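# Place the orange cup upright in the black bowl

## Task

Put the orange cup inside the black bowl, standing on its base with its opening facing up.

## Robot and tools

Robot: two arms over a table. left_arm carries a left hand and right_arm a right hand; each hand is a four-digit hand (index, middle, ring, thumb) with sixteen servo hinges. A two-camera stand is fixed behind the arms. Cameras: cam_high and cam_low, each 896x504.

Frames. The scene frame has its origin at table-top height, halfway between the arms' nominal bases, +z up, +x out over the table, left_arm toward +y. Note that arm names do not match image left/right. Each arm reports its hand pose, velocities and targets in its own base frame. Bases as calibrated: left_arm at (-0.017, +0.225, +0.007) m, right_arm at (+0.030, -0.378, +0.025) m, each turned only about 0.01 rad about z. Reported positions may be wrong by a few cm, worse at long reach.

Hand point axes (right hand): +z runs along straight fingers toward the tips; +x crosses the palm away from the thumb; +y points out of the back, so the palm face sits at y = -0.062 m. Fingertips of straight fingers end about 0.12 m beyond the hand point along +z. The thumb roots near the hand point on the thumb side. A rigid mast on the wrist (x +0.05 to +0.10, z -0.16 to -0.11, up to y = +0.06 m) can collide with things. For the left hand everything mirrors: +x points toward the thumb, and the mast x values flip sign.

Tool execute_actions. Argument actions: a list of actions; each action is a list of 1 to 15 rows; each row is one control step of 1/30 s. If fewer than 15 rows are given, the last row is held for the remaining steps (each action lasts 0.5 s). Every row is exactly 48 numbers in [-1, 1], covering both arms even if one is idle:
1-6: left_arm dx, dy, dz, rx, ry, rz.
7-22: left hand hinge goals.
23-24: left current_limit, speed.
25-30: right_arm dx, dy, dz, rx, ry, rz.
31-46: right hand hinge goals.
47-48: right current_limit, speed.
Pose numbers are an offset, not a pose: measured along that arm's own base axes, from the arm's Hand target as it stood when the action began. All rows within one action refer to that same start, not to the previous row. A following action starts from the new target, so repeating an offset moves further. Scale: 1.0 equals 0.6 m of translation or 180 degrees of rotation; rx, ry, rz form one rotation vector, turning about the target's position. Translations longer than 1.0 are scaled down along their direction. Orientation commands are clipped to within 40 degrees of the current measured orientation each step.

Hand numbers are absolute goal angles, not offsets. Order per hand: index_abd, index_mcp, index_pip, index_dip, middle_abd, middle_mcp, middle_pip, middle_dip, ring_abd, ring_mcp, ring_pip, ring_dip, thumb_cmc, thumb_axl, thumb_mcp, thumb_ipl. Each maps linearly from -1 to +1 between its stops; +1 curls fingers toward the palm (_mcp, _pip, _dip) or spreads away from the thumb (_abd); thumb_cmc +1 brings the thumb across in front of the palm. Straight values: _abd 0.00, _mcp -0.75, _pip -0.58, _dip -0.70, thumb_cmc -0.71, thumb_axl -0.68, thumb_mcp -0.23, thumb_ipl -0.17. A zero is a real goal; to keep a hand unchanged, resend its hand_goal values with its current limit and speed. current_limit maps -1..+1 to 0..550 mA (minimum 11 mA); speed sets set-point rate as (speed+1)/2 of 8.5 rad/s. Defaults: current_limit +0.4, speed -0.6; last values persist.

Argument cameras: list of camera names, ["all"], or [] for none; omitted means all when actions is empty, none otherwise. An unknown name voids the call. An empty actions list just reports state and images.

Results: per arm end_effector_position (m) and end_effector_quat_wxyz in the base frame, Hand target (next offsets count from it), joint positions, velocities ("within noise" when still), joint torques (include gravity; numbers 3 and 4 wrap at ±28 N m), sampled step positions, and per hand: hand_goal, hand_measured, hand_current_ma, hand_state (moving, goal, blocked, overload), hand_current_limit, hand_speed. The hand often stops short of the target and sags under load; a further action (even zeros) re-requests it, or send the missing amount as an extra offset. Commanding a bit high helps against sag.

zoom_image: camera (cam_high or cam_low) and region [x0, y0, x1, y1] in image pixels from the top-left, at most 504 by 504; works only on the newest images.
read_manual: optional section "licences"; returns licence text, moves nothing.
finished_scene: scene (integer, the current scene's number, 1 to 3); ends the scene permanently, so call it only once the cup sits upright in the bowl and stays there with the hand released.

Cautions: never let the cup or anything leave the table; avoid dropping, releasing moving objects, slamming or hard pressing into the table or bowl. Keep the two hands apart; contact between arms can end the scene. Grip force grows as the goal is set further beyond the object; sustained current near 495 mA for 5 s shuts a motor off for 10 s. Long holds, stretched reach or pushing at unreachable poses heat motors; watch for MOTOR HOT and slow down. Near the first joint's axis small moves can swing the whole arm. Objects may occasionally be nudged by outside pushes. Time passes while you deliberate, so keep moves decisive and smooth.

Each tool is called after ">>>" by a JSON object that holds its "op" and its "data", one argument or row to a line.

## Session

>>> {"op": "execute_actions", "data": {
  "actions": []
}}

Scene clock: 0.00 s.
left_arm: end_effector_position=(+0.5009, -0.1326, +0.2805) hand_goal=(+0.000, -0.754, -0.576, -0.696, +0.000, -0.754, -0.576, -0.696, +0.000, -0.754, -0.576, -0.696, -0.714, -0.678, -0.226, -0.168) hand_measured=(+0.000, -0.754, -0.576, -0.696, +0.000, -0.754, -0.576, -0.696, +0.000, -0.754, -0.576, -0.696, -0.714, -0.678, -0.226, -0.168) hand_current_ma=(+0, +0, +0, +0, +0, +0, +0, +0, +0, +0, +0, +0, +0, +0, +0, +0) hand_state=(goal, goal, goal, goal, goal, goal, goal, goal, goal, goal, goal, goal, goal, goal, goal, goal) hand_current_limit=0.40 hand_speed=-0.60 end_effector_quat_wxyz=(+0.531, +0.427, +0.694, +0.234) | right_arm: end_effector_position=(+0.4979, +0.1339, +0.2252) hand_goal=(+0.000, -0.754, -0.576, -0.696, +0.000, -0.754, -0.576, -0.696, +0.000, -0.754, -0.576, -0.696, -0.714, -0.678, -0.226, -0.168) hand_measured=(+0.000, -0.754, -0.576, -0.696, +0.000, -0.754, -0.576, -0.696, +0.000, -0.754, -0.576, -0.696, -0.714, -0.678, -0.226, -0.168) hand_current_ma=(+0, +0, +0, +0, +0, +0, +0, +0, +0, +0, +0, +0, +0, +0, +0, +0) hand_state=(goal, goal, goal, goal, goal, goal, goal, goal, goal, goal, goal, goal, goal, goal, goal, goal) hand_current_limit=0.40 hand_speed=-0.60 end_effector_quat_wxyz=(+0.189, +0.618, +0.758, +0.094)
Joint positions: left_arm=[-0.509 1.238 0.683 0.199 -0.351 -0.732] | right_arm=[0.416 1.298 1.043 -0.967 0.247 0.168]
Joint velocities: within noise
Joint torques (N m): no reading
Heat: left arm: hottest shoulder 36 °C; right arm: hottest waist 39 °C.
Hand target: left_arm +0.5062, -0.1356, +0.3007; +0.548, +0.417, +0.686, +0.235 | right_arm +0.5058, +0.1373, +0.2445; +0.197, +0.617, +0.754, +0.111

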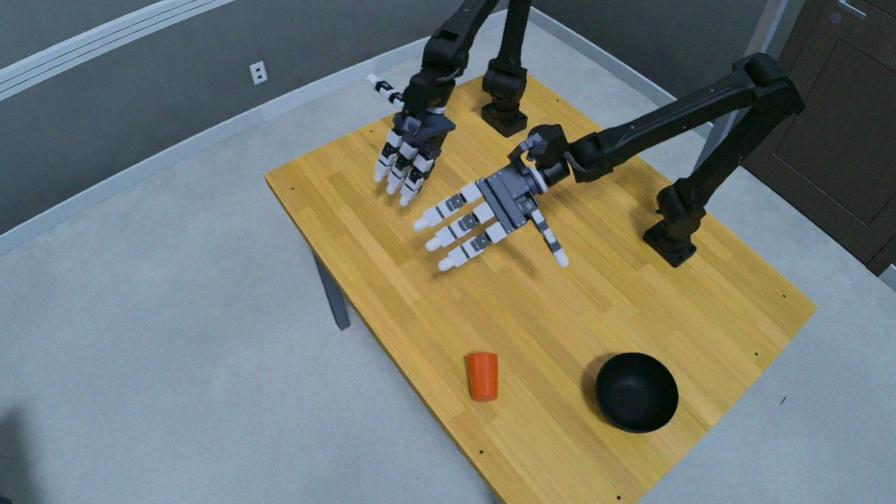

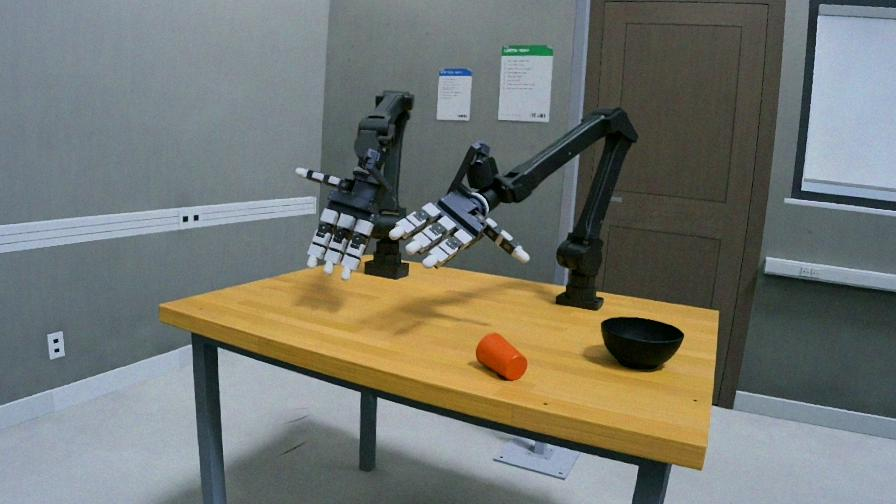

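>>> {"op": "zoom_image", "data": {
  "camera": "cam_high",
  "region": [440, 320, 700, 466]
}}

>>> {"op": "zoom_image", "data": {
  "camera": "cam_low",
  "region": [450, 290, 710, 436]
}}

>>> {"op": "zoom_image", "data": {
  "camera": "cam_high",
  "region": [360, 40, 720, 280]
}}

>>> {"op": "zoom_image", "data": {
  "camera": "cam_low",
  "region": [280, 80, 660, 320]
}}

Scaled by 1.938 from the camera's 896x504 image, which has a finer 1280x720 frame.

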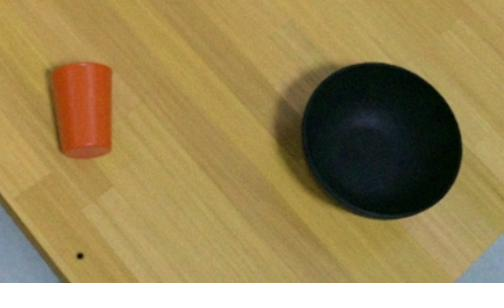

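Scaled by 1.938 from the camera's 896x504 image, which has a finer 1280x720 frame.

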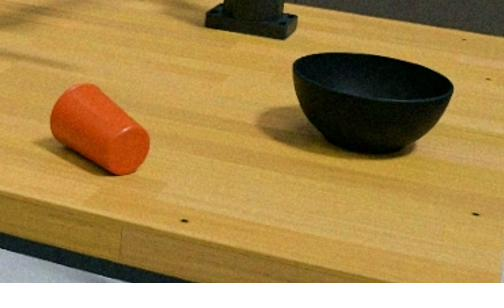

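Scaled by 1.400 from the camera's 896x504 image, which has a finer 1280x720 frame.

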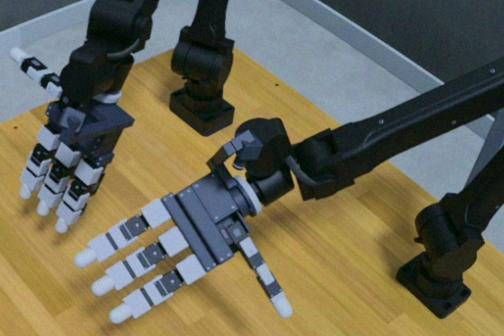

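Scaled by 1.326 from the camera's 896x504 image, which has a finer 1280x720 frame.

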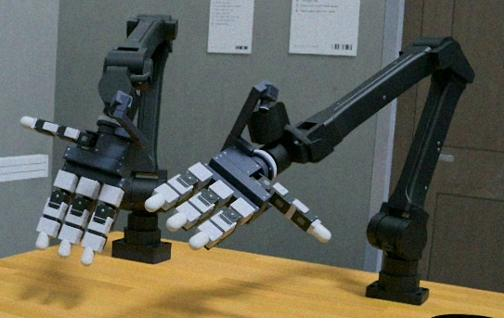

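>>> {"op": "execute_actions", "data": {
  "actions": [
    [[0,0,0,0,0,0, 0,0.2055,-0.576,-0.696, 0,0.479,0.737,-0.478, 0,0.479,0.737,-0.478, 0.486,-0.678,-0.226,-0.168, 0.4,-0.6, 0,0,0,0,0,0, 0,-0.754,-0.576,-0.696, 0,-0.754,-0.576,-0.696, 0,-0.754,-0.576,-0.696, -0.714,-0.678,-0.226,-0.168, 0.4,-0.6]],
    [[0,0,0,0,0,0, 0,0.2055,-0.576,-0.696, 0,0.479,0.737,-0.478, 0,0.479,0.737,-0.478, 0.486,-0.678,-0.226,-0.168, 0.4,-0.6, 0,0,0,0,0,0, 0,-0.754,-0.576,-0.696, 0,-0.754,-0.576,-0.696, 0,-0.754,-0.576,-0.696, -0.714,-0.678,-0.226,-0.168, 0.4,-0.6]]
  ],
  "cameras": ["all"]
}}

Scene clock: 18.30 s.
left_arm: end_effector_position=(+0.5010, -0.1327, +0.2804) hand_goal=(+0.000, +0.206, -0.576, -0.696, +0.000, +0.478, +0.736, -0.478, +0.000, +0.478, +0.736, -0.478, +0.486, -0.678, -0.226, -0.168) hand_measured=(+0.000, +0.192, -0.576, -0.696, +0.000, +0.472, +0.736, -0.480, +0.000, +0.472, +0.736, -0.480, +0.470, -0.678, -0.226, -0.168) hand_current_ma=(+0, -10, +0, +0, +0, -2, +0, +0, +0, -2, +0, -1, -11, +0, +0, +0) hand_state=(goal, goal, goal, goal, goal, goal, goal, goal, goal, goal, goal, goal, goal, goal, goal, goal) hand_current_limit=0.40 hand_speed=-0.60 end_effector_quat_wxyz=(+0.531, +0.427, +0.694, +0.234) | right_arm: end_effector_position=(+0.4979, +0.1339, +0.2252) hand_goal=(+0.000, -0.754, -0.576, -0.696, +0.000, -0.754, -0.576, -0.696, +0.000, -0.754, -0.576, -0.696, -0.714, -0.678, -0.226, -0.168) hand_measured=(+0.000, -0.754, -0.576, -0.696, +0.000, -0.754, -0.576, -0.696, +0.000, -0.754, -0.576, -0.696, -0.714, -0.678, -0.224, -0.168) hand_current_ma=(+0, +0, +0, +0, +0, +0, +0, +0, +0, +0, +0, +0, +0, +0, +1, +0) hand_state=(goal, goal, goal, goal, goal, goal, goal, goal, goal, goal, goal, goal, goal, goal, goal, goal) hand_current_limit=0.40 hand_speed=-0.60 end_effector_quat_wxyz=(+0.189, +0.618, +0.758, +0.094)
Joint positions: left_arm=[-0.509 1.238 0.683 0.199 -0.351 -0.732] | right_arm=[0.416 1.298 1.043 -0.967 0.247 0.168]
Joint torques (N m): left_arm=[0.85 -6.12 9.14 2.45 -0.31 0.09] | right_arm=[0.26 -6.95 12.64 1.32 0.42 0]
Heat: left arm: hottest shoulder 36 °C; right arm: hottest waist 39 °C.
Hand target: left_arm +0.5062, -0.1355, +0.3007; +0.548, +0.417, +0.686, +0.235 | right_arm +0.5058, +0.1373, +0.2445; +0.197, +0.617, +0.754, +0.111
Off the commanded pose: left_arm 0.021 m, 2 deg | right_arm 0.021 m, 2 deg.
Step readings (end_effector_position of left_arm | right_arm):
0: (+0.5009, -0.1326, +0.2805) | (+0.4979, +0.1339, +0.2252)
1: (+0.5009, -0.1326, +0.2805) | (+0.4979, +0.1339, +0.2252)
2: (+0.5010, -0.1327, +0.2804) | (+0.4979, +0.1339, +0.2252)
4: (+0.5010, -0.1327, +0.2804) | (+0.4979, +0.1339, +0.2252)
8: (+0.5010, -0.1327, +0.2804) | (+0.4979, +0.1339, +0.2252)
15: (+0.5010, -0.1327, +0.2804) | (+0.4979, +0.1339, +0.2252)
16: (+0.5010, -0.1327, +0.2804) | (+0.4979, +0.1339, +0.2252)
17: (+0.5010, -0.1327, +0.2804) | (+0.4979, +0.1339, +0.2252)
19: (+0.5010, -0.1327, +0.2804) | (+0.4979, +0.1339, +0.2252)
23: (+0.5010, -0.1327, +0.2804) | (+0.4979, +0.1339, +0.2252)
30: (+0.5010, -0.1327, +0.2804) | (+0.4979, +0.1339, +0.2252)

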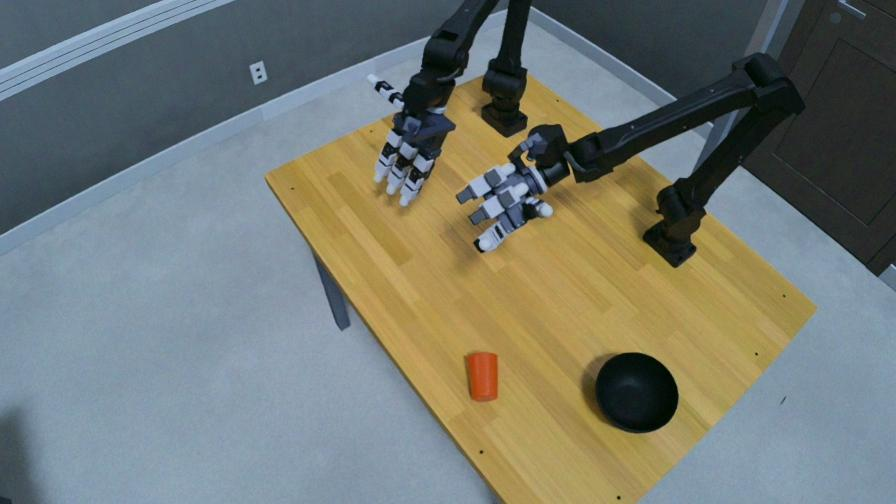

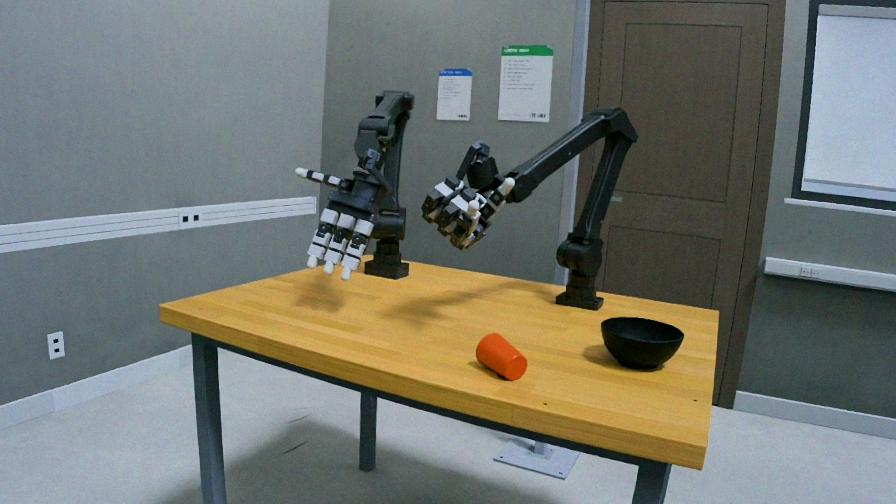

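>>> {"op": "execute_actions", "data": {
  "actions": [
    [[-0.0033,0.0086,-0.0333,-0.0142,0.1361,0.0447, 0,0.2055,-0.576,-0.696, 0,0.479,0.737,-0.478, 0,0.479,0.737,-0.478, 0.486,-0.678,-0.226,-0.168, 0.4,-0.6, 0,0,0,0,0,0, 0,-0.754,-0.576,-0.696, 0,-0.754,-0.576,-0.696, 0,-0.754,-0.576,-0.696, -0.714,-0.678,-0.226,-0.168, 0.4,-0.6]]
  ]
}}

Scene clock: 19.67 s.
left_arm: end_effector_position=(+0.4901, -0.1189, +0.2496) hand_goal=(+0.000, +0.206, -0.576, -0.696, +0.000, +0.478, +0.736, -0.478, +0.000, +0.478, +0.736, -0.478, +0.486, -0.678, -0.226, -0.168) hand_measured=(+0.000, +0.192, -0.576, -0.696, +0.000, +0.472, +0.736, -0.480, +0.000, +0.474, +0.736, -0.480, +0.474, -0.678, -0.224, -0.168) hand_current_ma=(+0, -9, +0, +0, +0, -2, +0, +0, +0, -2, +0, -1, -9, +0, +0, +0) hand_state=(goal, goal, goal, goal, goal, goal, goal, goal, goal, goal, goal, goal, goal, goal, goal, goal) hand_current_limit=0.40 hand_speed=-0.60 end_effector_quat_wxyz=(+0.357, +0.408, +0.823, +0.170) | right_arm: end_effector_position=(+0.4979, +0.1339, +0.2252) hand_goal=(+0.000, -0.754, -0.576, -0.696, +0.000, -0.754, -0.576, -0.696, +0.000, -0.754, -0.576, -0.696, -0.714, -0.678, -0.226, -0.168) hand_measured=(+0.000, -0.754, -0.576, -0.696, +0.000, -0.754, -0.576, -0.696, +0.000, -0.754, -0.576, -0.696, -0.714, -0.678, -0.224, -0.168) hand_current_ma=(+0, +0, +0, +0, +0, +0, +0, +0, +0, +0, +0, +0, +0, +0, +1, +0) hand_state=(goal, goal, goal, goal, goal, goal, goal, goal, goal, goal, goal, goal, goal, goal, goal, goal) hand_current_limit=0.40 hand_speed=-0.60 end_effector_quat_wxyz=(+0.189, +0.618, +0.758, +0.094)
Joint positions: left_arm=[-0.518 1.246 0.909 -0.486 -0.356 -1.028] | right_arm=[0.416 1.298 1.043 -0.967 0.247 0.168]
Joint torques (N m): left_arm=[0.26 -5.83 12.01 1.39 -0.5 -0.04] | right_arm=[0.15 -7 12.64 1.29 0.41 0]
Heat: left arm: hottest shoulder 36 °C; right arm: hottest waist 39 °C.
Hand target: left_arm +0.5042, -0.1303, +0.2805; +0.381, +0.396, +0.819, +0.163 | right_arm +0.5058, +0.1373, +0.2445; +0.197, +0.617, +0.754, +0.111
Off the commanded pose: left_arm 0.036 m, 3 deg | right_arm 0.021 m, 2 deg.
Step readings (end_effector_position of left_arm | right_arm):
0: (+0.5010, -0.1327, +0.2804) | (+0.4979, +0.1339, +0.2252)
1: (+0.5008, -0.1323, +0.2795) | (+0.4979, +0.1339, +0.2252)
2: (+0.4999, -0.1301, +0.2756) | (+0.4979, +0.1339, +0.2252)
4: (+0.4954, -0.1235, +0.2613) | (+0.4979, +0.1339, +0.2252)
8: (+0.4881, -0.1172, +0.2454) | (+0.4979, +0.1339, +0.2252)
15: (+0.4904, -0.1195, +0.2583) | (+0.4979, +0.1339, +0.2252)

>>> {"op": "execute_actions", "data": {
  "actions": [
    [[-0.0033,0.0086,-0.02,-0.0142,0.1361,0.0447, 0,0.2055,-0.576,-0.696, 0,0.479,0.737,-0.478, 0,0.479,0.737,-0.478, 0.486,-0.678,-0.226,-0.168, 0.4,-0.6, 0,0,0,0,0,0, 0,-0.754,-0.576,-0.696, 0,-0.754,-0.576,-0.696, 0,-0.754,-0.576,-0.696, -0.714,-0.678,-0.226,-0.168, 0.4,-0.6]],
    [[-0.0033,0.0086,-0.02,-0.0142,0.1361,0.0447, 0,0.2055,-0.576,-0.696, 0,0.479,0.737,-0.478, 0,0.479,0.737,-0.478, 0.486,-0.678,-0.226,-0.168, 0.4,-0.6, 0,0,0,0,0,0, 0,-0.754,-0.576,-0.696, 0,-0.754,-0.576,-0.696, 0,-0.754,-0.576,-0.696, -0.714,-0.678,-0.226,-0.168, 0.4,-0.6]]
  ],
  "cameras": ["all"]
}}

Scene clock: 21.30 s.
left_arm: end_effector_position=(+0.4864, -0.1182, +0.2333) hand_goal=(+0.000, +0.206, -0.576, -0.696, +0.000, +0.478, +0.736, -0.478, +0.000, +0.478, +0.736, -0.478, +0.486, -0.678, -0.226, -0.168) hand_measured=(+0.000, +0.192, -0.576, -0.696, +0.000, +0.472, +0.736, -0.480, +0.000, +0.472, +0.736, -0.480, +0.484, -0.678, -0.224, -0.168) hand_current_ma=(+0, -9, +0, +0, +0, -2, +0, +0, +0, -2, +0, -1, -1, +0, +1, +0) hand_state=(goal, goal, goal, goal, goal, goal, goal, goal, goal, goal, goal, goal, goal, goal, goal, goal) hand_current_limit=0.40 hand_speed=-0.60 end_effector_quat_wxyz=(-0.025, +0.306, +0.952, +0.003) | right_arm: end_effector_position=(+0.4979, +0.1339, +0.2252) hand_goal=(+0.000, -0.754, -0.576, -0.696, +0.000, -0.754, -0.576, -0.696, +0.000, -0.754, -0.576, -0.696, -0.714, -0.678, -0.226, -0.168) hand_measured=(+0.000, -0.754, -0.576, -0.696, +0.000, -0.754, -0.576, -0.696, +0.000, -0.754, -0.576, -0.696, -0.714, -0.678, -0.224, -0.168) hand_current_ma=(+0, +0, +0, +0, +0, +0, +0, +0, +0, +0, +0, +0, +0, +0, +1, +0) hand_state=(goal, goal, goal, goal, goal, goal, goal, goal, goal, goal, goal, goal, goal, goal, goal, goal) hand_current_limit=0.40 hand_speed=-0.60 end_effector_quat_wxyz=(+0.189, +0.618, +0.758, +0.094)
Joint positions: left_arm=[-0.414 1.674 1.622 -1.568 -0.002 -1.362] | right_arm=[0.416 1.298 1.043 -0.967 0.247 0.168]
Joint torques (N m): left_arm=[1.55 -10.93 11.17 -0.13 -0.34 -0.2] | right_arm=[0.26 -7 12.63 1.31 0.41 0]
Heat: left arm: hottest shoulder 36 °C; right arm: hottest waist 38 °C.
Hand target: left_arm +0.5002, -0.1201, +0.2565; -0.001, +0.296, +0.955, +0.000 | right_arm +0.5058, +0.1373, +0.2445; +0.197, +0.617, +0.754, +0.111
Off the commanded pose: left_arm 0.027 m, 3 deg | right_arm 0.021 m, 2 deg.
Step readings (end_effector_position of left_arm | right_arm):
0: (+0.4901, -0.1189, +0.2496) | (+0.4979, +0.1339, +0.2252)
1: (+0.4900, -0.1190, +0.2496) | (+0.4979, +0.1339, +0.2252)
2: (+0.4880, -0.1197, +0.2467) | (+0.4979, +0.1339, +0.2252)
4: (+0.4833, -0.1215, +0.2413) | (+0.4979, +0.1339, +0.2252)
8: (+0.4856, -0.1269, +0.2441) | (+0.4979, +0.1339, +0.2252)
15: (+0.4890, -0.1265, +0.2451) | (+0.4979, +0.1339, +0.2252)
16: (+0.4884, -0.1260, +0.2438) | (+0.4979, +0.1339, +0.2252)
17: (+0.4852, -0.1263, +0.2406) | (+0.4979, +0.1339, +0.2252)
19: (+0.4795, -0.1273, +0.2368) | (+0.4979, +0.1339, +0.2252)
23: (+0.4875, -0.1260, +0.2379) | (+0.4979, +0.1339, +0.2252)
30: (+0.4881, -0.1176, +0.2293) | (+0.4979, +0.1339, +0.2252)

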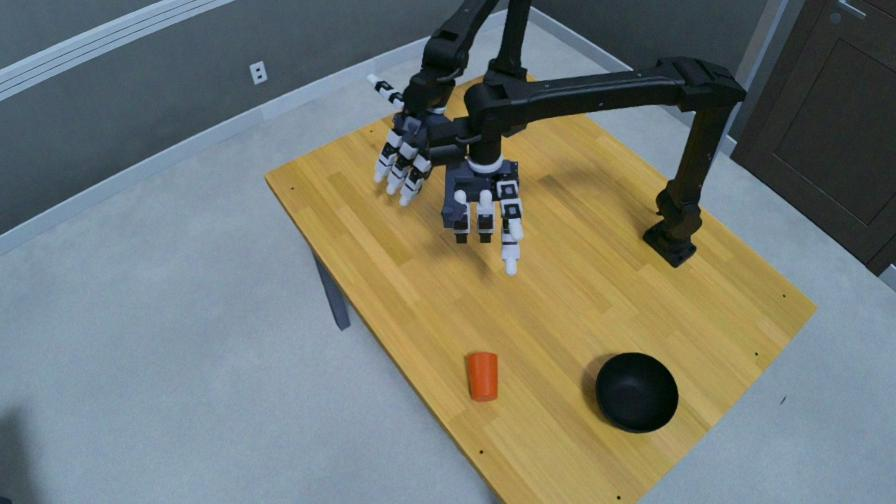

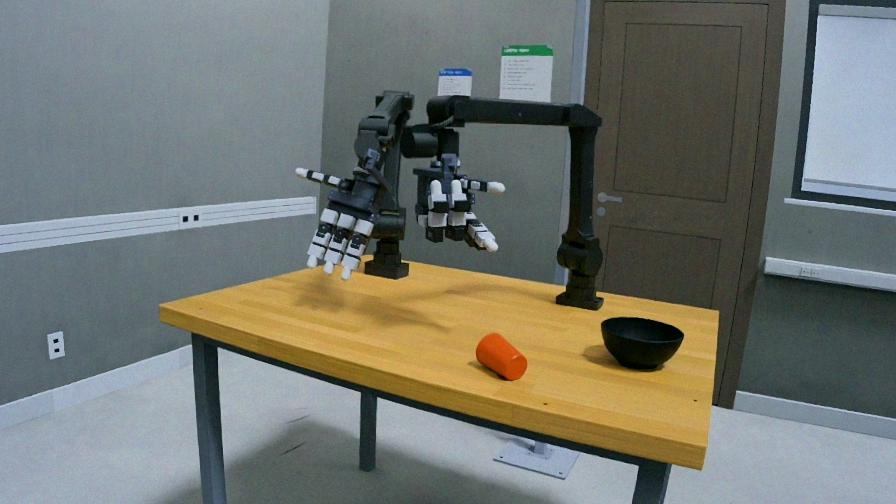

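>>> {"op": "execute_actions", "data": {
  "actions": [
    [[0.06,0.011,-0.1,0,0,0.0042, 0,0.2055,-0.576,-0.696, 0,0.479,0.737,-0.478, 0,0.479,0.737,-0.478, 0.486,-0.678,-0.226,-0.168, 0.4,-0.6, 0,0,0,0,0,0, 0,-0.754,-0.576,-0.696, 0,-0.754,-0.576,-0.696, 0,-0.754,-0.576,-0.696, -0.714,-0.678,-0.226,-0.168, 0.4,-0.6]],
    [[0.06,0.011,-0.1,0,0,0.0042, 0,0.2055,-0.576,-0.696, 0,0.479,0.737,-0.478, 0,0.479,0.737,-0.478, 0.486,-0.678,-0.226,-0.168, 0.4,-0.6, 0,0,0,0,0,0, 0,-0.754,-0.576,-0.696, 0,-0.754,-0.576,-0.696, 0,-0.754,-0.576,-0.696, -0.714,-0.678,-0.226,-0.168, 0.4,-0.6]]
  ],
  "cameras": ["all"]
}}

>>> {"op": "zoom_image", "data": {
  "camera": "cam_high",
  "region": [400, 220, 600, 420]
}}

>>> {"op": "zoom_image", "data": {
  "camera": "cam_low",
  "region": [400, 200, 600, 400]
}}

Scene clock: 23.37 s.
left_arm: end_effector_position=(+0.5540, -0.1051, +0.1133) hand_goal=(+0.000, +0.206, -0.576, -0.696, +0.000, +0.478, +0.736, -0.478, +0.000, +0.478, +0.736, -0.478, +0.486, -0.678, -0.226, -0.168) hand_measured=(+0.000, +0.192, -0.576, -0.696, +0.000, +0.472, +0.736, -0.480, +0.000, +0.472, +0.736, -0.480, +0.484, -0.678, -0.222, -0.168) hand_current_ma=(+0, -9, +0, +0, +0, -3, +0, +0, +0, -3, +0, -1, +0, +0, +1, +0) hand_state=(goal, goal, goal, goal, goal, goal, goal, goal, goal, goal, goal, goal, goal, goal, goal, goal) hand_current_limit=0.40 hand_speed=-0.60 end_effector_quat_wxyz=(-0.034, +0.282, +0.959, +0.002) | right_arm: end_effector_position=(+0.4979, +0.1339, +0.2252) hand_goal=(+0.000, -0.754, -0.576, -0.696, +0.000, -0.754, -0.576, -0.696, +0.000, -0.754, -0.576, -0.696, -0.714, -0.678, -0.226, -0.168) hand_measured=(+0.000, -0.754, -0.576, -0.696, +0.000, -0.754, -0.576, -0.696, +0.000, -0.754, -0.576, -0.696, -0.714, -0.678, -0.224, -0.168) hand_current_ma=(+0, +0, +0, +0, +0, +0, +0, +0, +0, +0, +0, +0, +0, +0, +1, +0) hand_state=(goal, goal, goal, goal, goal, goal, goal, goal, goal, goal, goal, goal, goal, goal, goal, goal) hand_current_limit=0.40 hand_speed=-0.60 end_effector_quat_wxyz=(+0.189, +0.618, +0.758, +0.094)
Joint positions: left_arm=[-0.343 1.903 1.622 -1.357 0 -1.342] | right_arm=[0.416 1.298 1.043 -0.967 0.247 0.168]
Joint torques (N m): left_arm=[1.61 -13.86 9.4 0.51 -0.38 -0.02] | right_arm=[0.26 -7 12.66 1.31 0.41 0]
Heat: left arm: hottest shoulder 36 °C; right arm: hottest waist 38 °C.
Hand target: left_arm +0.5723, -0.1070, +0.1365; -0.001, +0.284, +0.959, +0.000 | right_arm +0.5058, +0.1373, +0.2445; +0.197, +0.617, +0.754, +0.111
Off the commanded pose: left_arm 0.030 m, 4 deg | right_arm 0.021 m, 2 deg.
Step readings (end_effector_position of left_arm | right_arm):
0: (+0.4864, -0.1182, +0.2333) | (+0.4979, +0.1339, +0.2252)
1: (+0.4864, -0.1182, +0.2331) | (+0.4979, +0.1339, +0.2252)
2: (+0.4878, -0.1178, +0.2322) | (+0.4979, +0.1339, +0.2252)
4: (+0.4961, -0.1187, +0.2267) | (+0.4979, +0.1339, +0.2252)
8: (+0.5133, -0.1168, +0.2030) | (+0.4979, +0.1339, +0.2252)
15: (+0.5219, -0.1117, +0.1748) | (+0.4979, +0.1339, +0.2252)
16: (+0.5221, -0.1118, +0.1748) | (+0.4979, +0.1339, +0.2252)
17: (+0.5242, -0.1122, +0.1745) | (+0.4979, +0.1339, +0.2252)
19: (+0.5336, -0.1128, +0.1708) | (+0.4979, +0.1339, +0.2252)
23: (+0.5484, -0.1117, +0.1475) | (+0.4979, +0.1339, +0.2252)
30: (+0.5536, -0.1052, +0.1129) | (+0.4979, +0.1339, +0.2252)

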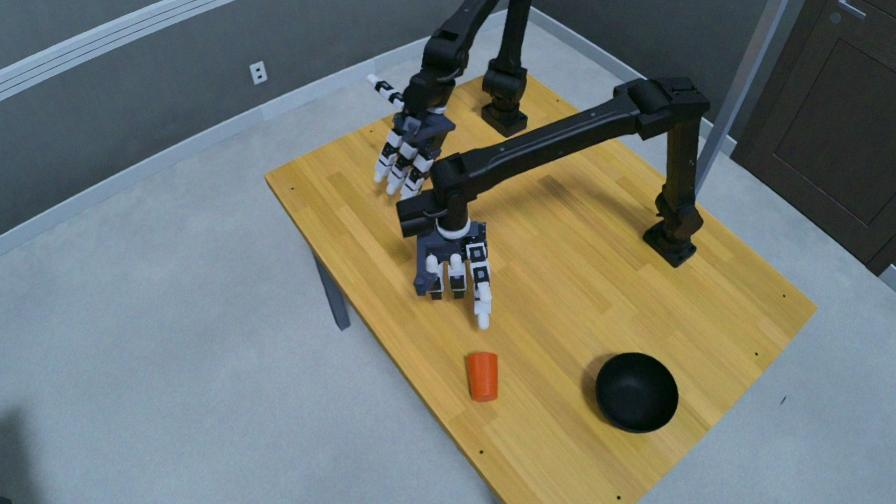

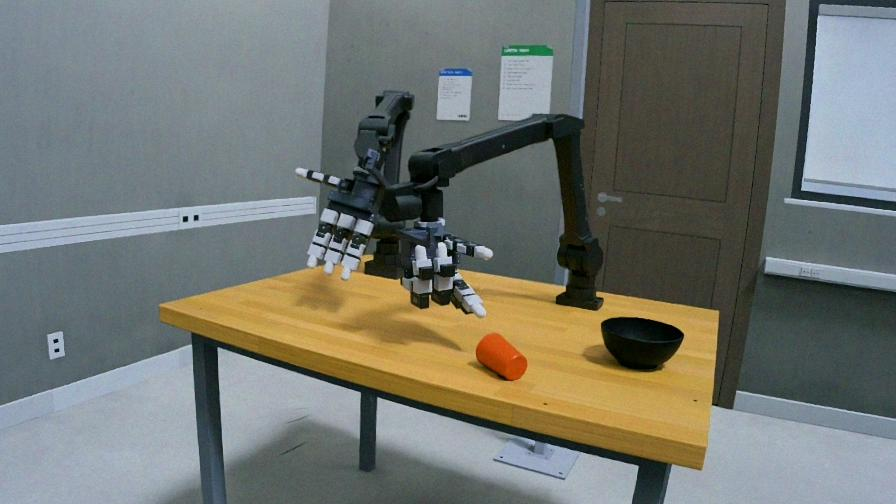

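Scaled by 2.520 from the camera's 896x504 image, which has a finer 1280x720 frame.

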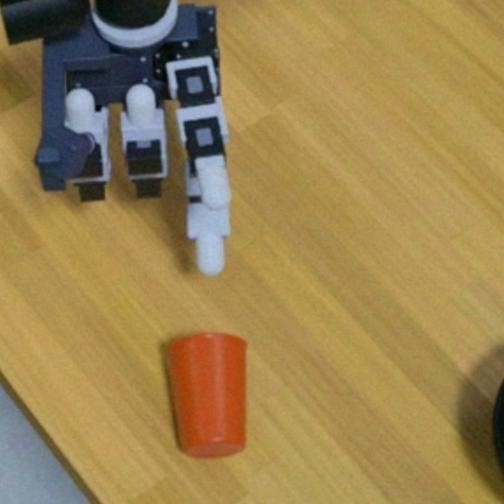

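Scaled by 2.520 from the camera's 896x504 image, which has a finer 1280x720 frame.

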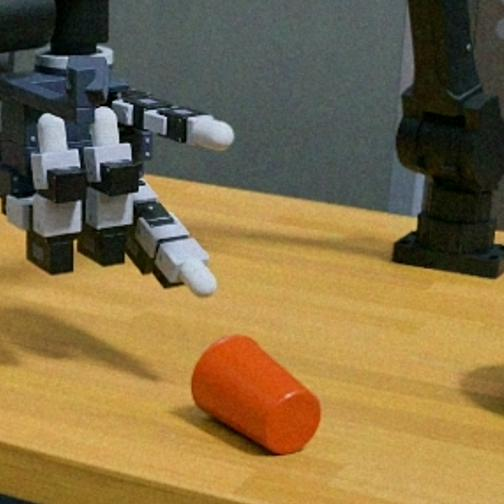

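>>> {"op": "execute_actions", "data": {
  "actions": [
    [[0.0165,0.0095,-0.05,-0.0073,-0.0204,0, 0,0.4795,-0.8686,-0.696, 0,0.479,0.737,-0.478, 0,0.479,0.737,-0.478, 0.486,-0.678,-0.226,-0.168, 0.4,-0.6, 0,0,0,0,0,0, 0,-0.754,-0.576,-0.696, 0,-0.754,-0.576,-0.696, 0,-0.754,-0.576,-0.696, -0.714,-0.678,-0.226,-0.168, 0.4,-0.6]],
    [[0,0,-0.04,0,0,0, 0,0.4795,-0.8686,-0.696, 0,0.479,0.737,-0.478, 0,0.479,0.737,-0.478, 0.486,-0.678,-0.226,-0.168, 0.4,-0.6, 0,0,0,0,0,0, 0,-0.754,-0.576,-0.696, 0,-0.754,-0.576,-0.696, 0,-0.754,-0.576,-0.696, -0.714,-0.678,-0.226,-0.168, 0.4,-0.6]]
  ],
  "cameras": ["all"]
}}

>>> {"op": "zoom_image", "data": {
  "camera": "cam_high",
  "region": [400, 220, 600, 420]
}}

>>> {"op": "zoom_image", "data": {
  "camera": "cam_low",
  "region": [400, 200, 600, 400]
}}

Scene clock: 26.60 s.
left_arm: end_effector_position=(+0.5795, -0.1077, +0.0860) hand_goal=(+0.000, +0.480, -0.868, -0.696, +0.000, +0.478, +0.736, -0.478, +0.000, +0.478, +0.736, -0.478, +0.486, -0.678, -0.226, -0.168) hand_measured=(+0.000, +0.462, -0.868, -0.696, +0.000, +0.472, +0.736, -0.480, +0.000, +0.472, +0.736, -0.480, +0.484, -0.678, -0.222, -0.168) hand_current_ma=(+0, -16, +0, +0, +0, -3, +0, +0, +0, -3, +0, -1, +0, +0, +1, +0) hand_state=(goal, goal, goal, goal, goal, goal, goal, goal, goal, goal, goal, goal, goal, goal, goal, goal) hand_current_limit=0.40 hand_speed=-0.60 end_effector_quat_wxyz=(+0.032, +0.284, +0.958, -0.002) | right_arm: end_effector_position=(+0.4979, +0.1339, +0.2252) hand_goal=(+0.000, -0.754, -0.576, -0.696, +0.000, -0.754, -0.576, -0.696, +0.000, -0.754, -0.576, -0.696, -0.714, -0.678, -0.226, -0.168) hand_measured=(+0.000, -0.754, -0.576, -0.696, +0.000, -0.754, -0.576, -0.696, +0.000, -0.754, -0.576, -0.696, -0.714, -0.678, -0.224, -0.168) hand_current_ma=(+0, +0, +0, +0, +0, +0, +0, +0, +0, +0, +0, +0, +0, +0, +1, +0) hand_state=(goal, goal, goal, goal, goal, goal, goal, goal, goal, goal, goal, goal, goal, goal, goal, goal) hand_current_limit=0.40 hand_speed=-0.60 end_effector_quat_wxyz=(+0.189, +0.618, +0.758, +0.094)
Joint positions: left_arm=[-0.332 1.906 1.551 -1.153 0.001 -1.326] | right_arm=[0.416 1.298 1.043 -0.967 0.247 0.168]
Joint torques (N m): left_arm=[1.96 -12.69 6.2 0.94 -0.35 0.02] | right_arm=[0.21 -6.95 12.66 1.31 0.41 0]
Heat: left arm: hottest shoulder 37 °C; right arm: hottest waist 38 °C.
Hand target: left_arm +0.5822, -0.1011, +0.0826; +0.033, +0.283, +0.958, -0.002 | right_arm +0.5058, +0.1373, +0.2445; +0.197, +0.617, +0.754, +0.111
Off the commanded pose: left_arm 0.008 m, 0 deg | right_arm 0.021 m, 2 deg.
Step readings (end_effector_position of left_arm | right_arm):
0: (+0.5540, -0.1051, +0.1133) | (+0.4979, +0.1339, +0.2252)
1: (+0.5543, -0.1052, +0.1133) | (+0.4979, +0.1339, +0.2252)
2: (+0.5566, -0.1058, +0.1131) | (+0.4979, +0.1339, +0.2252)
4: (+0.5667, -0.1081, +0.1121) | (+0.4979, +0.1339, +0.2252)
8: (+0.5785, -0.1099, +0.1073) | (+0.4979, +0.1339, +0.2252)
15: (+0.5781, -0.1073, +0.1000) | (+0.4979, +0.1339, +0.2252)
16: (+0.5784, -0.1074, +0.1001) | (+0.4979, +0.1339, +0.2252)
17: (+0.5791, -0.1076, +0.0993) | (+0.4979, +0.1339, +0.2252)
19: (+0.5808, -0.1082, +0.0963) | (+0.4979, +0.1339, +0.2252)
23: (+0.5787, -0.1076, +0.0888) | (+0.4979, +0.1339, +0.2252)
30: (+0.5793, -0.1076, +0.0859) | (+0.4979, +0.1339, +0.2252)

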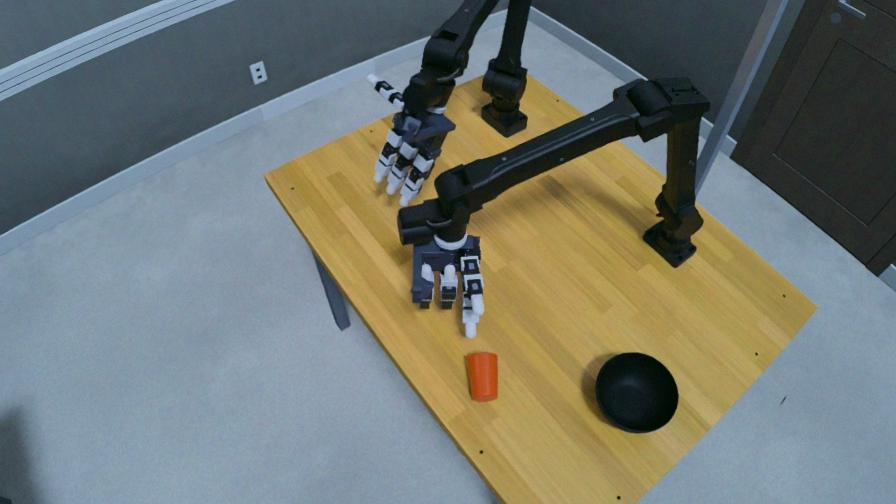

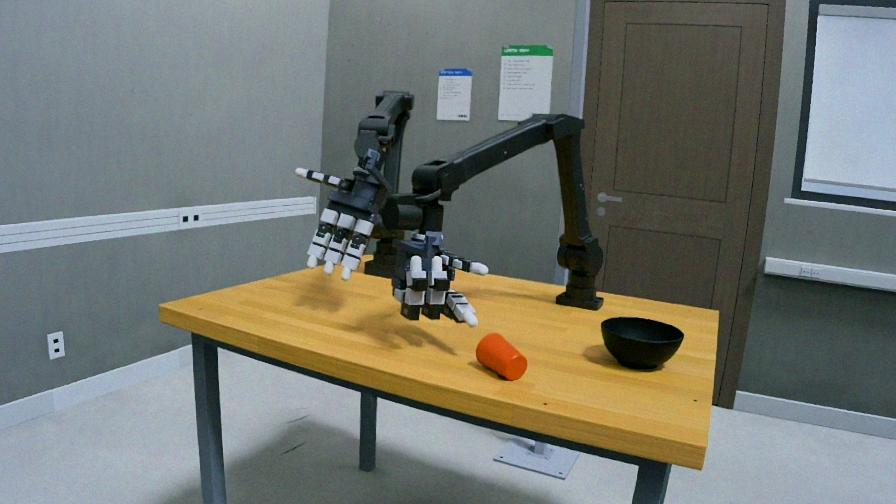

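Scaled by 2.520 from the camera's 896x504 image, which has a finer 1280x720 frame.

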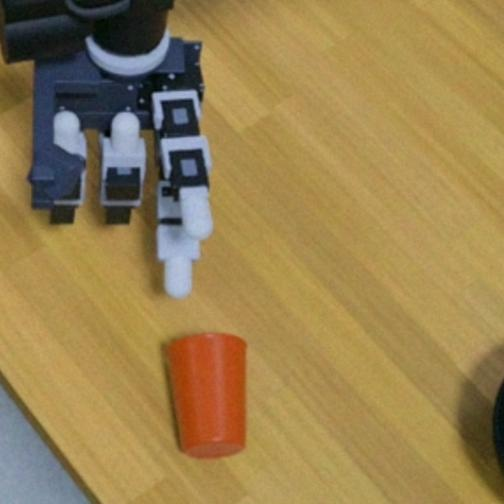

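Scaled by 2.520 from the camera's 896x504 image, which has a finer 1280x720 frame.

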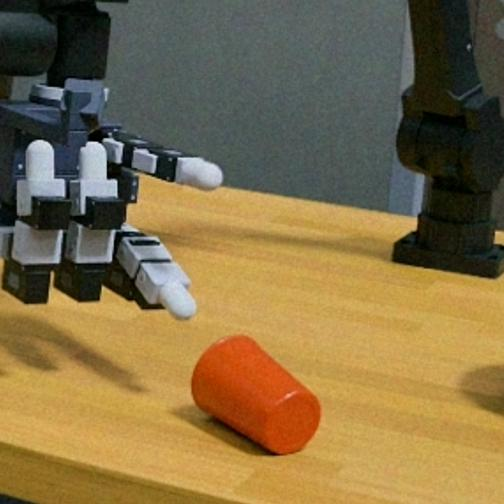

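>>> {"op": "execute_actions", "data": {
  "actions": [
    [[-0.0297,0.0047,-0.0543,0.0042,0.0115,0, 0,0.4795,-0.8686,-0.696, 0,0.479,0.737,-0.478, 0,0.479,0.737,-0.478, 0.486,-0.678,-0.226,-0.168, 0.4,-0.6, 0,0,0,0,0,0, 0,-0.754,-0.576,-0.696, 0,-0.754,-0.576,-0.696, 0,-0.754,-0.576,-0.696, -0.714,-0.678,-0.226,-0.168, 0.4,-0.6]],
    [[0,0,0,0,0,0, 0,0.4795,-0.8686,-0.696, 0,0.479,0.737,-0.478, 0,0.479,0.737,-0.478, 0.486,-0.678,-0.226,-0.168, 0.4,-0.6, 0,0,0,0,0,0, 0,-0.754,-0.576,-0.696, 0,-0.754,-0.576,-0.696, 0,-0.754,-0.576,-0.696, -0.714,-0.678,-0.226,-0.168, 0.4,-0.6]]
  ]
}}

Scene clock: 28.17 s.
left_arm: end_effector_position=(+0.5613, -0.1014, +0.0480) hand_goal=(+0.000, +0.480, -0.868, -0.696, +0.000, +0.478, +0.736, -0.478, +0.000, +0.478, +0.736, -0.478, +0.486, -0.678, -0.226, -0.168) hand_measured=(+0.000, +0.462, -0.868, -0.696, +0.000, +0.472, +0.736, -0.480, +0.000, +0.472, +0.736, -0.480, +0.484, -0.678, -0.222, -0.168) hand_current_ma=(+0, -15, +0, +0, +0, -3, +0, +0, +0, -3, +0, -1, +0, +0, +1, +0) hand_state=(goal, goal, goal, goal, goal, goal, goal, goal, goal, goal, goal, goal, goal, goal, goal, goal) hand_current_limit=0.40 hand_speed=-0.60 end_effector_quat_wxyz=(+0.008, +0.284, +0.959, -0.001) | right_arm: end_effector_position=(+0.4979, +0.1339, +0.2252) hand_goal=(+0.000, -0.754, -0.576, -0.696, +0.000, -0.754, -0.576, -0.696, +0.000, -0.754, -0.576, -0.696, -0.714, -0.678, -0.226, -0.168) hand_measured=(+0.000, -0.754, -0.576, -0.696, +0.000, -0.754, -0.576, -0.696, +0.000, -0.754, -0.576, -0.696, -0.714, -0.678, -0.224, -0.168) hand_current_ma=(+0, +0, +0, +0, +0, +0, +0, +0, +0, +0, +0, +0, +0, +0, +1, +0) hand_state=(goal, goal, goal, goal, goal, goal, goal, goal, goal, goal, goal, goal, goal, goal, goal, goal) hand_current_limit=0.40 hand_speed=-0.60 end_effector_quat_wxyz=(+0.189, +0.618, +0.758, +0.094)
Joint positions: left_arm=[-0.332 1.927 1.477 -1.106 0.001 -1.326] | right_arm=[0.416 1.298 1.043 -0.967 0.247 0.168]
Joint torques (N m): left_arm=[1.44 -13.51 6.04 0.76 -0.4 -0.05] | right_arm=[0.26 -7.06 12.66 1.32 0.42 0]
Heat: left arm: hottest shoulder 37 °C; right arm: hottest waist 38 °C.
Hand target: left_arm +0.5643, -0.0983, +0.0499; +0.014, +0.284, +0.959, -0.001 | right_arm +0.5058, +0.1373, +0.2445; +0.197, +0.617, +0.754, +0.111
Off the commanded pose: left_arm 0.005 m, 1 deg | right_arm 0.021 m, 2 deg.
Step readings (end_effector_position of left_arm | right_arm):
0: (+0.5795, -0.1077, +0.0860) | (+0.4979, +0.1339, +0.2252)
1: (+0.5793, -0.1076, +0.0857) | (+0.4979, +0.1339, +0.2252)
2: (+0.5790, -0.1075, +0.0841) | (+0.4979, +0.1339, +0.2252)
4: (+0.5765, -0.1066, +0.0778) | (+0.4979, +0.1339, +0.2252)
8: (+0.5639, -0.1023, +0.0593) | (+0.4979, +0.1339, +0.2252)
15: (+0.5608, -0.1012, +0.0480) | (+0.4979, +0.1339, +0.2252)
16: (+0.5611, -0.1013, +0.0480) | (+0.4979, +0.1339, +0.2252)
17: (+0.5612, -0.1014, +0.0480) | (+0.4979, +0.1339, +0.2252)
19: (+0.5613, -0.1014, +0.0480) | (+0.4979, +0.1339, +0.2252)
23: (+0.5613, -0.1014, +0.0480) | (+0.4979, +0.1339, +0.2252)
30: (+0.5613, -0.1014, +0.0480) | (+0.4979, +0.1339, +0.2252)

>>> {"op": "execute_actions", "data": {
  "actions": [
    [[0.0,0.0,-0.01,0,0,0, 0,0.4795,-0.8686,-0.696, 0,0.479,0.737,-0.478, 0,0.479,0.737,-0.478, 0.486,-0.678,-0.226,-0.168, 0.4,-0.6, 0,0,0,0,0,0, 0,-0.754,-0.576,-0.696, 0,-0.754,-0.576,-0.696, 0,-0.754,-0.576,-0.696, -0.714,-0.678,-0.226,-0.168, 0.4,-0.6]]
  ],
  "cameras": ["all"]
}}

>>> {"op": "zoom_image", "data": {
  "camera": "cam_high",
  "region": [430, 270, 550, 420]
}}

>>> {"op": "zoom_image", "data": {
  "camera": "cam_low",
  "region": [400, 270, 550, 400]
}}

Scene clock: 29.03 s.
left_arm: end_effector_position=(+0.5645, -0.1025, +0.0481) hand_goal=(+0.000, +0.480, -0.868, -0.696, +0.000, +0.478, +0.736, -0.478, +0.000, +0.478, +0.736, -0.478, +0.486, -0.678, -0.226, -0.168) hand_measured=(+0.000, +0.462, -0.868, -0.696, +0.000, +0.472, +0.736, -0.480, +0.000, +0.472, +0.736, -0.480, +0.484, -0.678, -0.222, -0.168) hand_current_ma=(+0, -15, +0, +0, +0, -3, +0, +0, +0, -3, +0, -1, +0, +0, +1, +0) hand_state=(goal, goal, goal, goal, goal, goal, goal, goal, goal, goal, goal, goal, goal, goal, goal, goal) hand_current_limit=0.40 hand_speed=-0.60 end_effector_quat_wxyz=(+0.014, +0.284, +0.959, -0.001) | right_arm: end_effector_position=(+0.4979, +0.1339, +0.2252) hand_goal=(+0.000, -0.754, -0.576, -0.696, +0.000, -0.754, -0.576, -0.696, +0.000, -0.754, -0.576, -0.696, -0.714, -0.678, -0.226, -0.168) hand_measured=(+0.000, -0.754, -0.576, -0.696, +0.000, -0.754, -0.576, -0.696, +0.000, -0.754, -0.576, -0.696, -0.714, -0.678, -0.224, -0.168) hand_current_ma=(+0, +0, +0, +0, +0, +0, +0, +0, +0, +0, +0, +0, +0, +0, +1, +0) hand_state=(goal, goal, goal, goal, goal, goal, goal, goal, goal, goal, goal, goal, goal, goal, goal, goal) hand_current_limit=0.40 hand_speed=-0.60 end_effector_quat_wxyz=(+0.189, +0.618, +0.758, +0.094)
Joint positions: left_arm=[-0.332 1.927 1.477 -1.092 0.001 -1.326] | right_arm=[0.416 1.298 1.043 -0.967 0.247 0.168]
Joint torques (N m): left_arm=[1.49 -12.69 5.61 0.83 -0.4 -0.04] | right_arm=[0.26 -6.95 12.63 1.31 0.42 0]
Heat: left arm: hottest shoulder 37 °C; right arm: hottest waist 38 °C.
Hand target: left_arm +0.5643, -0.0983, +0.0439; +0.014, +0.284, +0.959, -0.001 | right_arm +0.5058, +0.1373, +0.2445; +0.197, +0.617, +0.754, +0.111
Off the commanded pose: left_arm 0.006 m, 0 deg | right_arm 0.021 m, 2 deg.
Step readings (end_effector_position of left_arm | right_arm):
0: (+0.5613, -0.1014, +0.0480) | (+0.4979, +0.1339, +0.2252)
1: (+0.5613, -0.1014, +0.0480) | (+0.4979, +0.1339, +0.2252)
2: (+0.5616, -0.1015, +0.0480) | (+0.4979, +0.1339, +0.2252)
4: (+0.5626, -0.1018, +0.0480) | (+0.4979, +0.1339, +0.2252)
8: (+0.5640, -0.1023, +0.0481) | (+0.4979, +0.1339, +0.2252)
15: (+0.5645, -0.1025, +0.0481) | (+0.4979, +0.1339, +0.2252)

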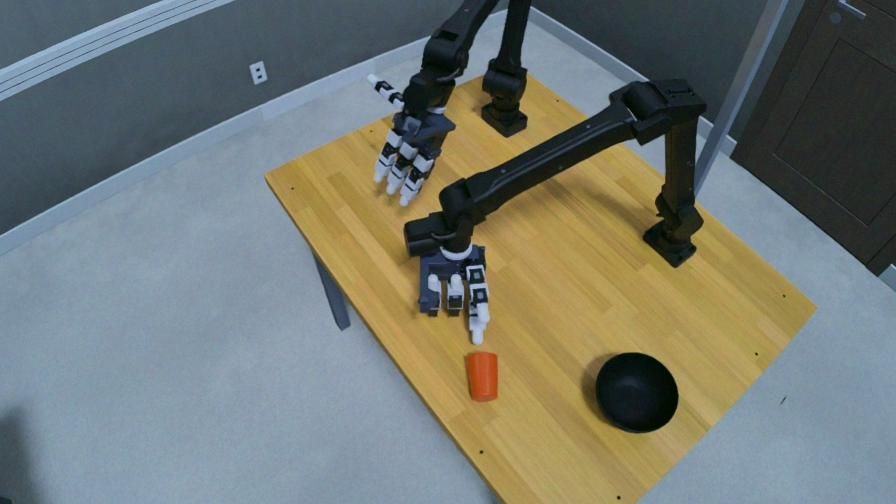

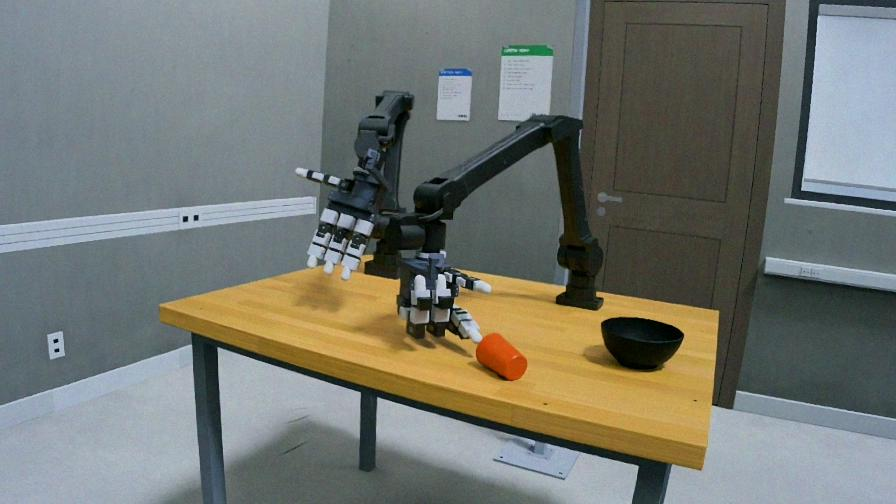

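Scaled by 3.360 from the camera's 896x504 image, which has a finer 1280x720 frame.

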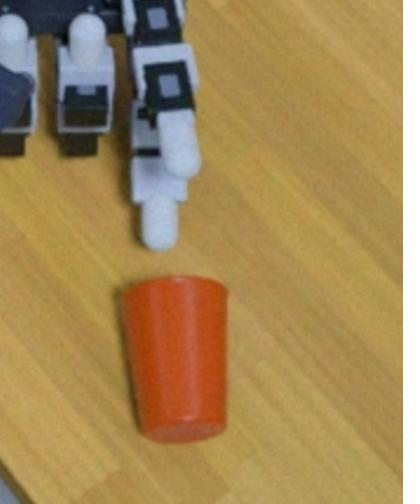

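Scaled by 3.360 from the camera's 896x504 image, which has a finer 1280x720 frame.

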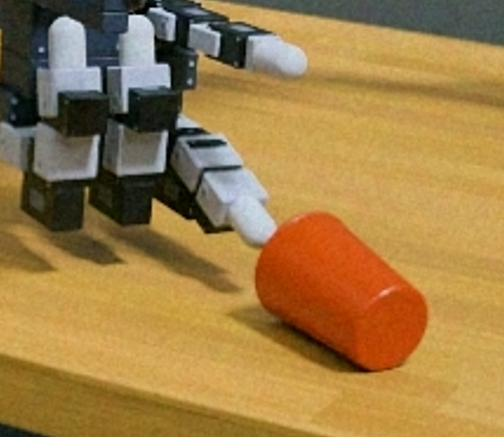

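>>> {"op": "execute_actions", "data": {
  "actions": [
    [[-0.0095,0.0065,-0.0333,0,0,0, 0,0.4795,-0.8686,-0.696, 0,0.479,0.737,-0.478, 0,0.479,0.737,-0.478, 0.486,-0.678,-0.226,-0.168, 0.4,-0.6, 0,0,0,0,0,0, 0,-0.754,-0.576,-0.696, 0,-0.754,-0.576,-0.696, 0,-0.754,-0.576,-0.696, -0.714,-0.678,-0.226,-0.168, 0.4,-0.6]]
  ],
  "cameras": ["all"]
}}

>>> {"op": "zoom_image", "data": {
  "camera": "cam_high",
  "region": [430, 270, 550, 420]
}}

>>> {"op": "zoom_image", "data": {
  "camera": "cam_low",
  "region": [400, 270, 550, 400]
}}

Scene clock: 30.13 s.
left_arm: end_effector_position=(+0.5561, -0.0996, +0.0251) hand_goal=(+0.000, +0.480, -0.868, -0.696, +0.000, +0.478, +0.736, -0.478, +0.000, +0.478, +0.736, -0.478, +0.486, -0.678, -0.226, -0.168) hand_measured=(+0.000, +0.462, -0.868, -0.696, +0.000, +0.472, +0.736, -0.480, +0.000, +0.472, +0.736, -0.480, +0.484, -0.678, -0.222, -0.168) hand_current_ma=(+0, -15, +0, +0, +0, -3, +0, +0, +0, -3, +0, -1, +0, +0, +1, +0) hand_state=(goal, goal, goal, goal, goal, goal, goal, goal, goal, goal, goal, goal, goal, goal, goal, goal) hand_current_limit=0.40 hand_speed=-0.60 end_effector_quat_wxyz=(+0.011, +0.284, +0.959, -0.001) | right_arm: end_effector_position=(+0.4979, +0.1339, +0.2252) hand_goal=(+0.000, -0.754, -0.576, -0.696, +0.000, -0.754, -0.576, -0.696, +0.000, -0.754, -0.576, -0.696, -0.714, -0.678, -0.226, -0.168) hand_measured=(+0.000, -0.754, -0.576, -0.696, +0.000, -0.754, -0.576, -0.696, +0.000, -0.754, -0.576, -0.696, -0.714, -0.678, -0.224, -0.168) hand_current_ma=(+0, +0, +0, +0, +0, +0, +0, +0, +0, +0, +0, +0, +0, +0, +1, +0) hand_state=(goal, goal, goal, goal, goal, goal, goal, goal, goal, goal, goal, goal, goal, goal, goal, goal) hand_current_limit=0.40 hand_speed=-0.60 end_effector_quat_wxyz=(+0.189, +0.618, +0.758, +0.094)
Joint positions: left_arm=[-0.332 1.938 1.427 -1.039 0.001 -1.326] | right_arm=[0.416 1.298 1.043 -0.967 0.247 0.168]
Joint torques (N m): left_arm=[1.73 -12.63 5.76 0.76 -0.4 -0.01] | right_arm=[0.32 -7 12.64 1.32 0.41 0]
Heat: left arm: hottest shoulder 37 °C; right arm: hottest waist 38 °C.
Hand target: left_arm +0.5586, -0.0944, +0.0240; +0.014, +0.283, +0.959, -0.001 | right_arm +0.5058, +0.1373, +0.2445; +0.197, +0.617, +0.754, +0.111
Off the commanded pose: left_arm 0.006 m, 0 deg | right_arm 0.021 m, 2 deg.
Step readings (end_effector_position of left_arm | right_arm):
0: (+0.5645, -0.1025, +0.0481) | (+0.4979, +0.1339, +0.2252)
1: (+0.5644, -0.1024, +0.0479) | (+0.4979, +0.1339, +0.2252)
2: (+0.5643, -0.1024, +0.0465) | (+0.4979, +0.1339, +0.2252)
4: (+0.5636, -0.1022, +0.0425) | (+0.4979, +0.1339, +0.2252)
8: (+0.5567, -0.0998, +0.0308) | (+0.4979, +0.1339, +0.2252)
15: (+0.5559, -0.0995, +0.0251) | (+0.4979, +0.1339, +0.2252)

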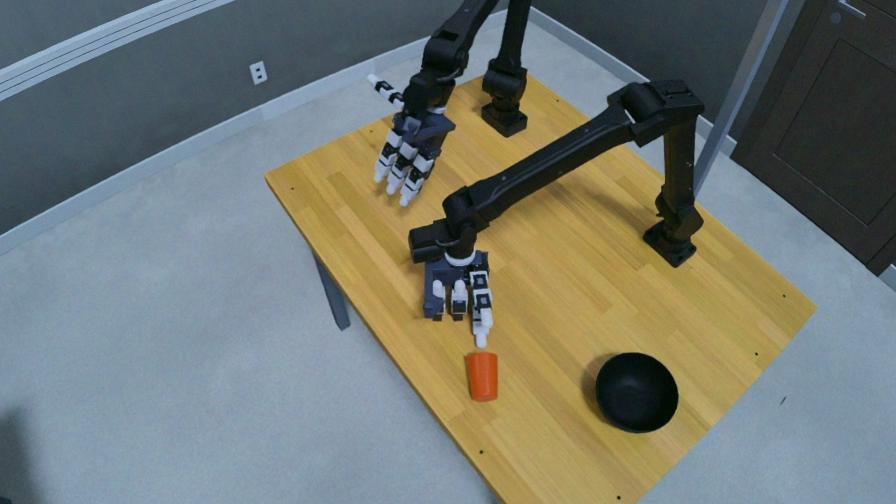

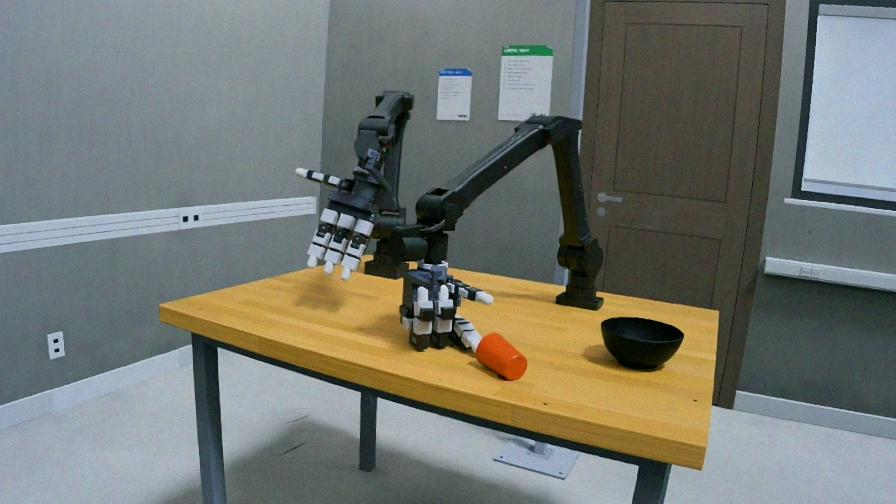

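Scaled by 3.360 from the camera's 896x504 image, which has a finer 1280x720 frame.

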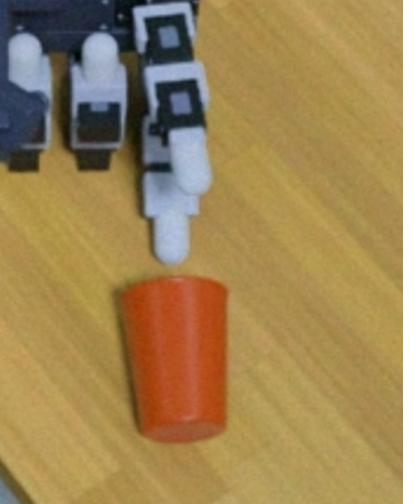

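Scaled by 3.360 from the camera's 896x504 image, which has a finer 1280x720 frame.

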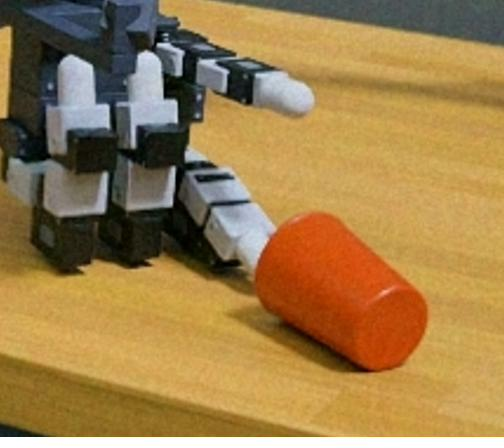

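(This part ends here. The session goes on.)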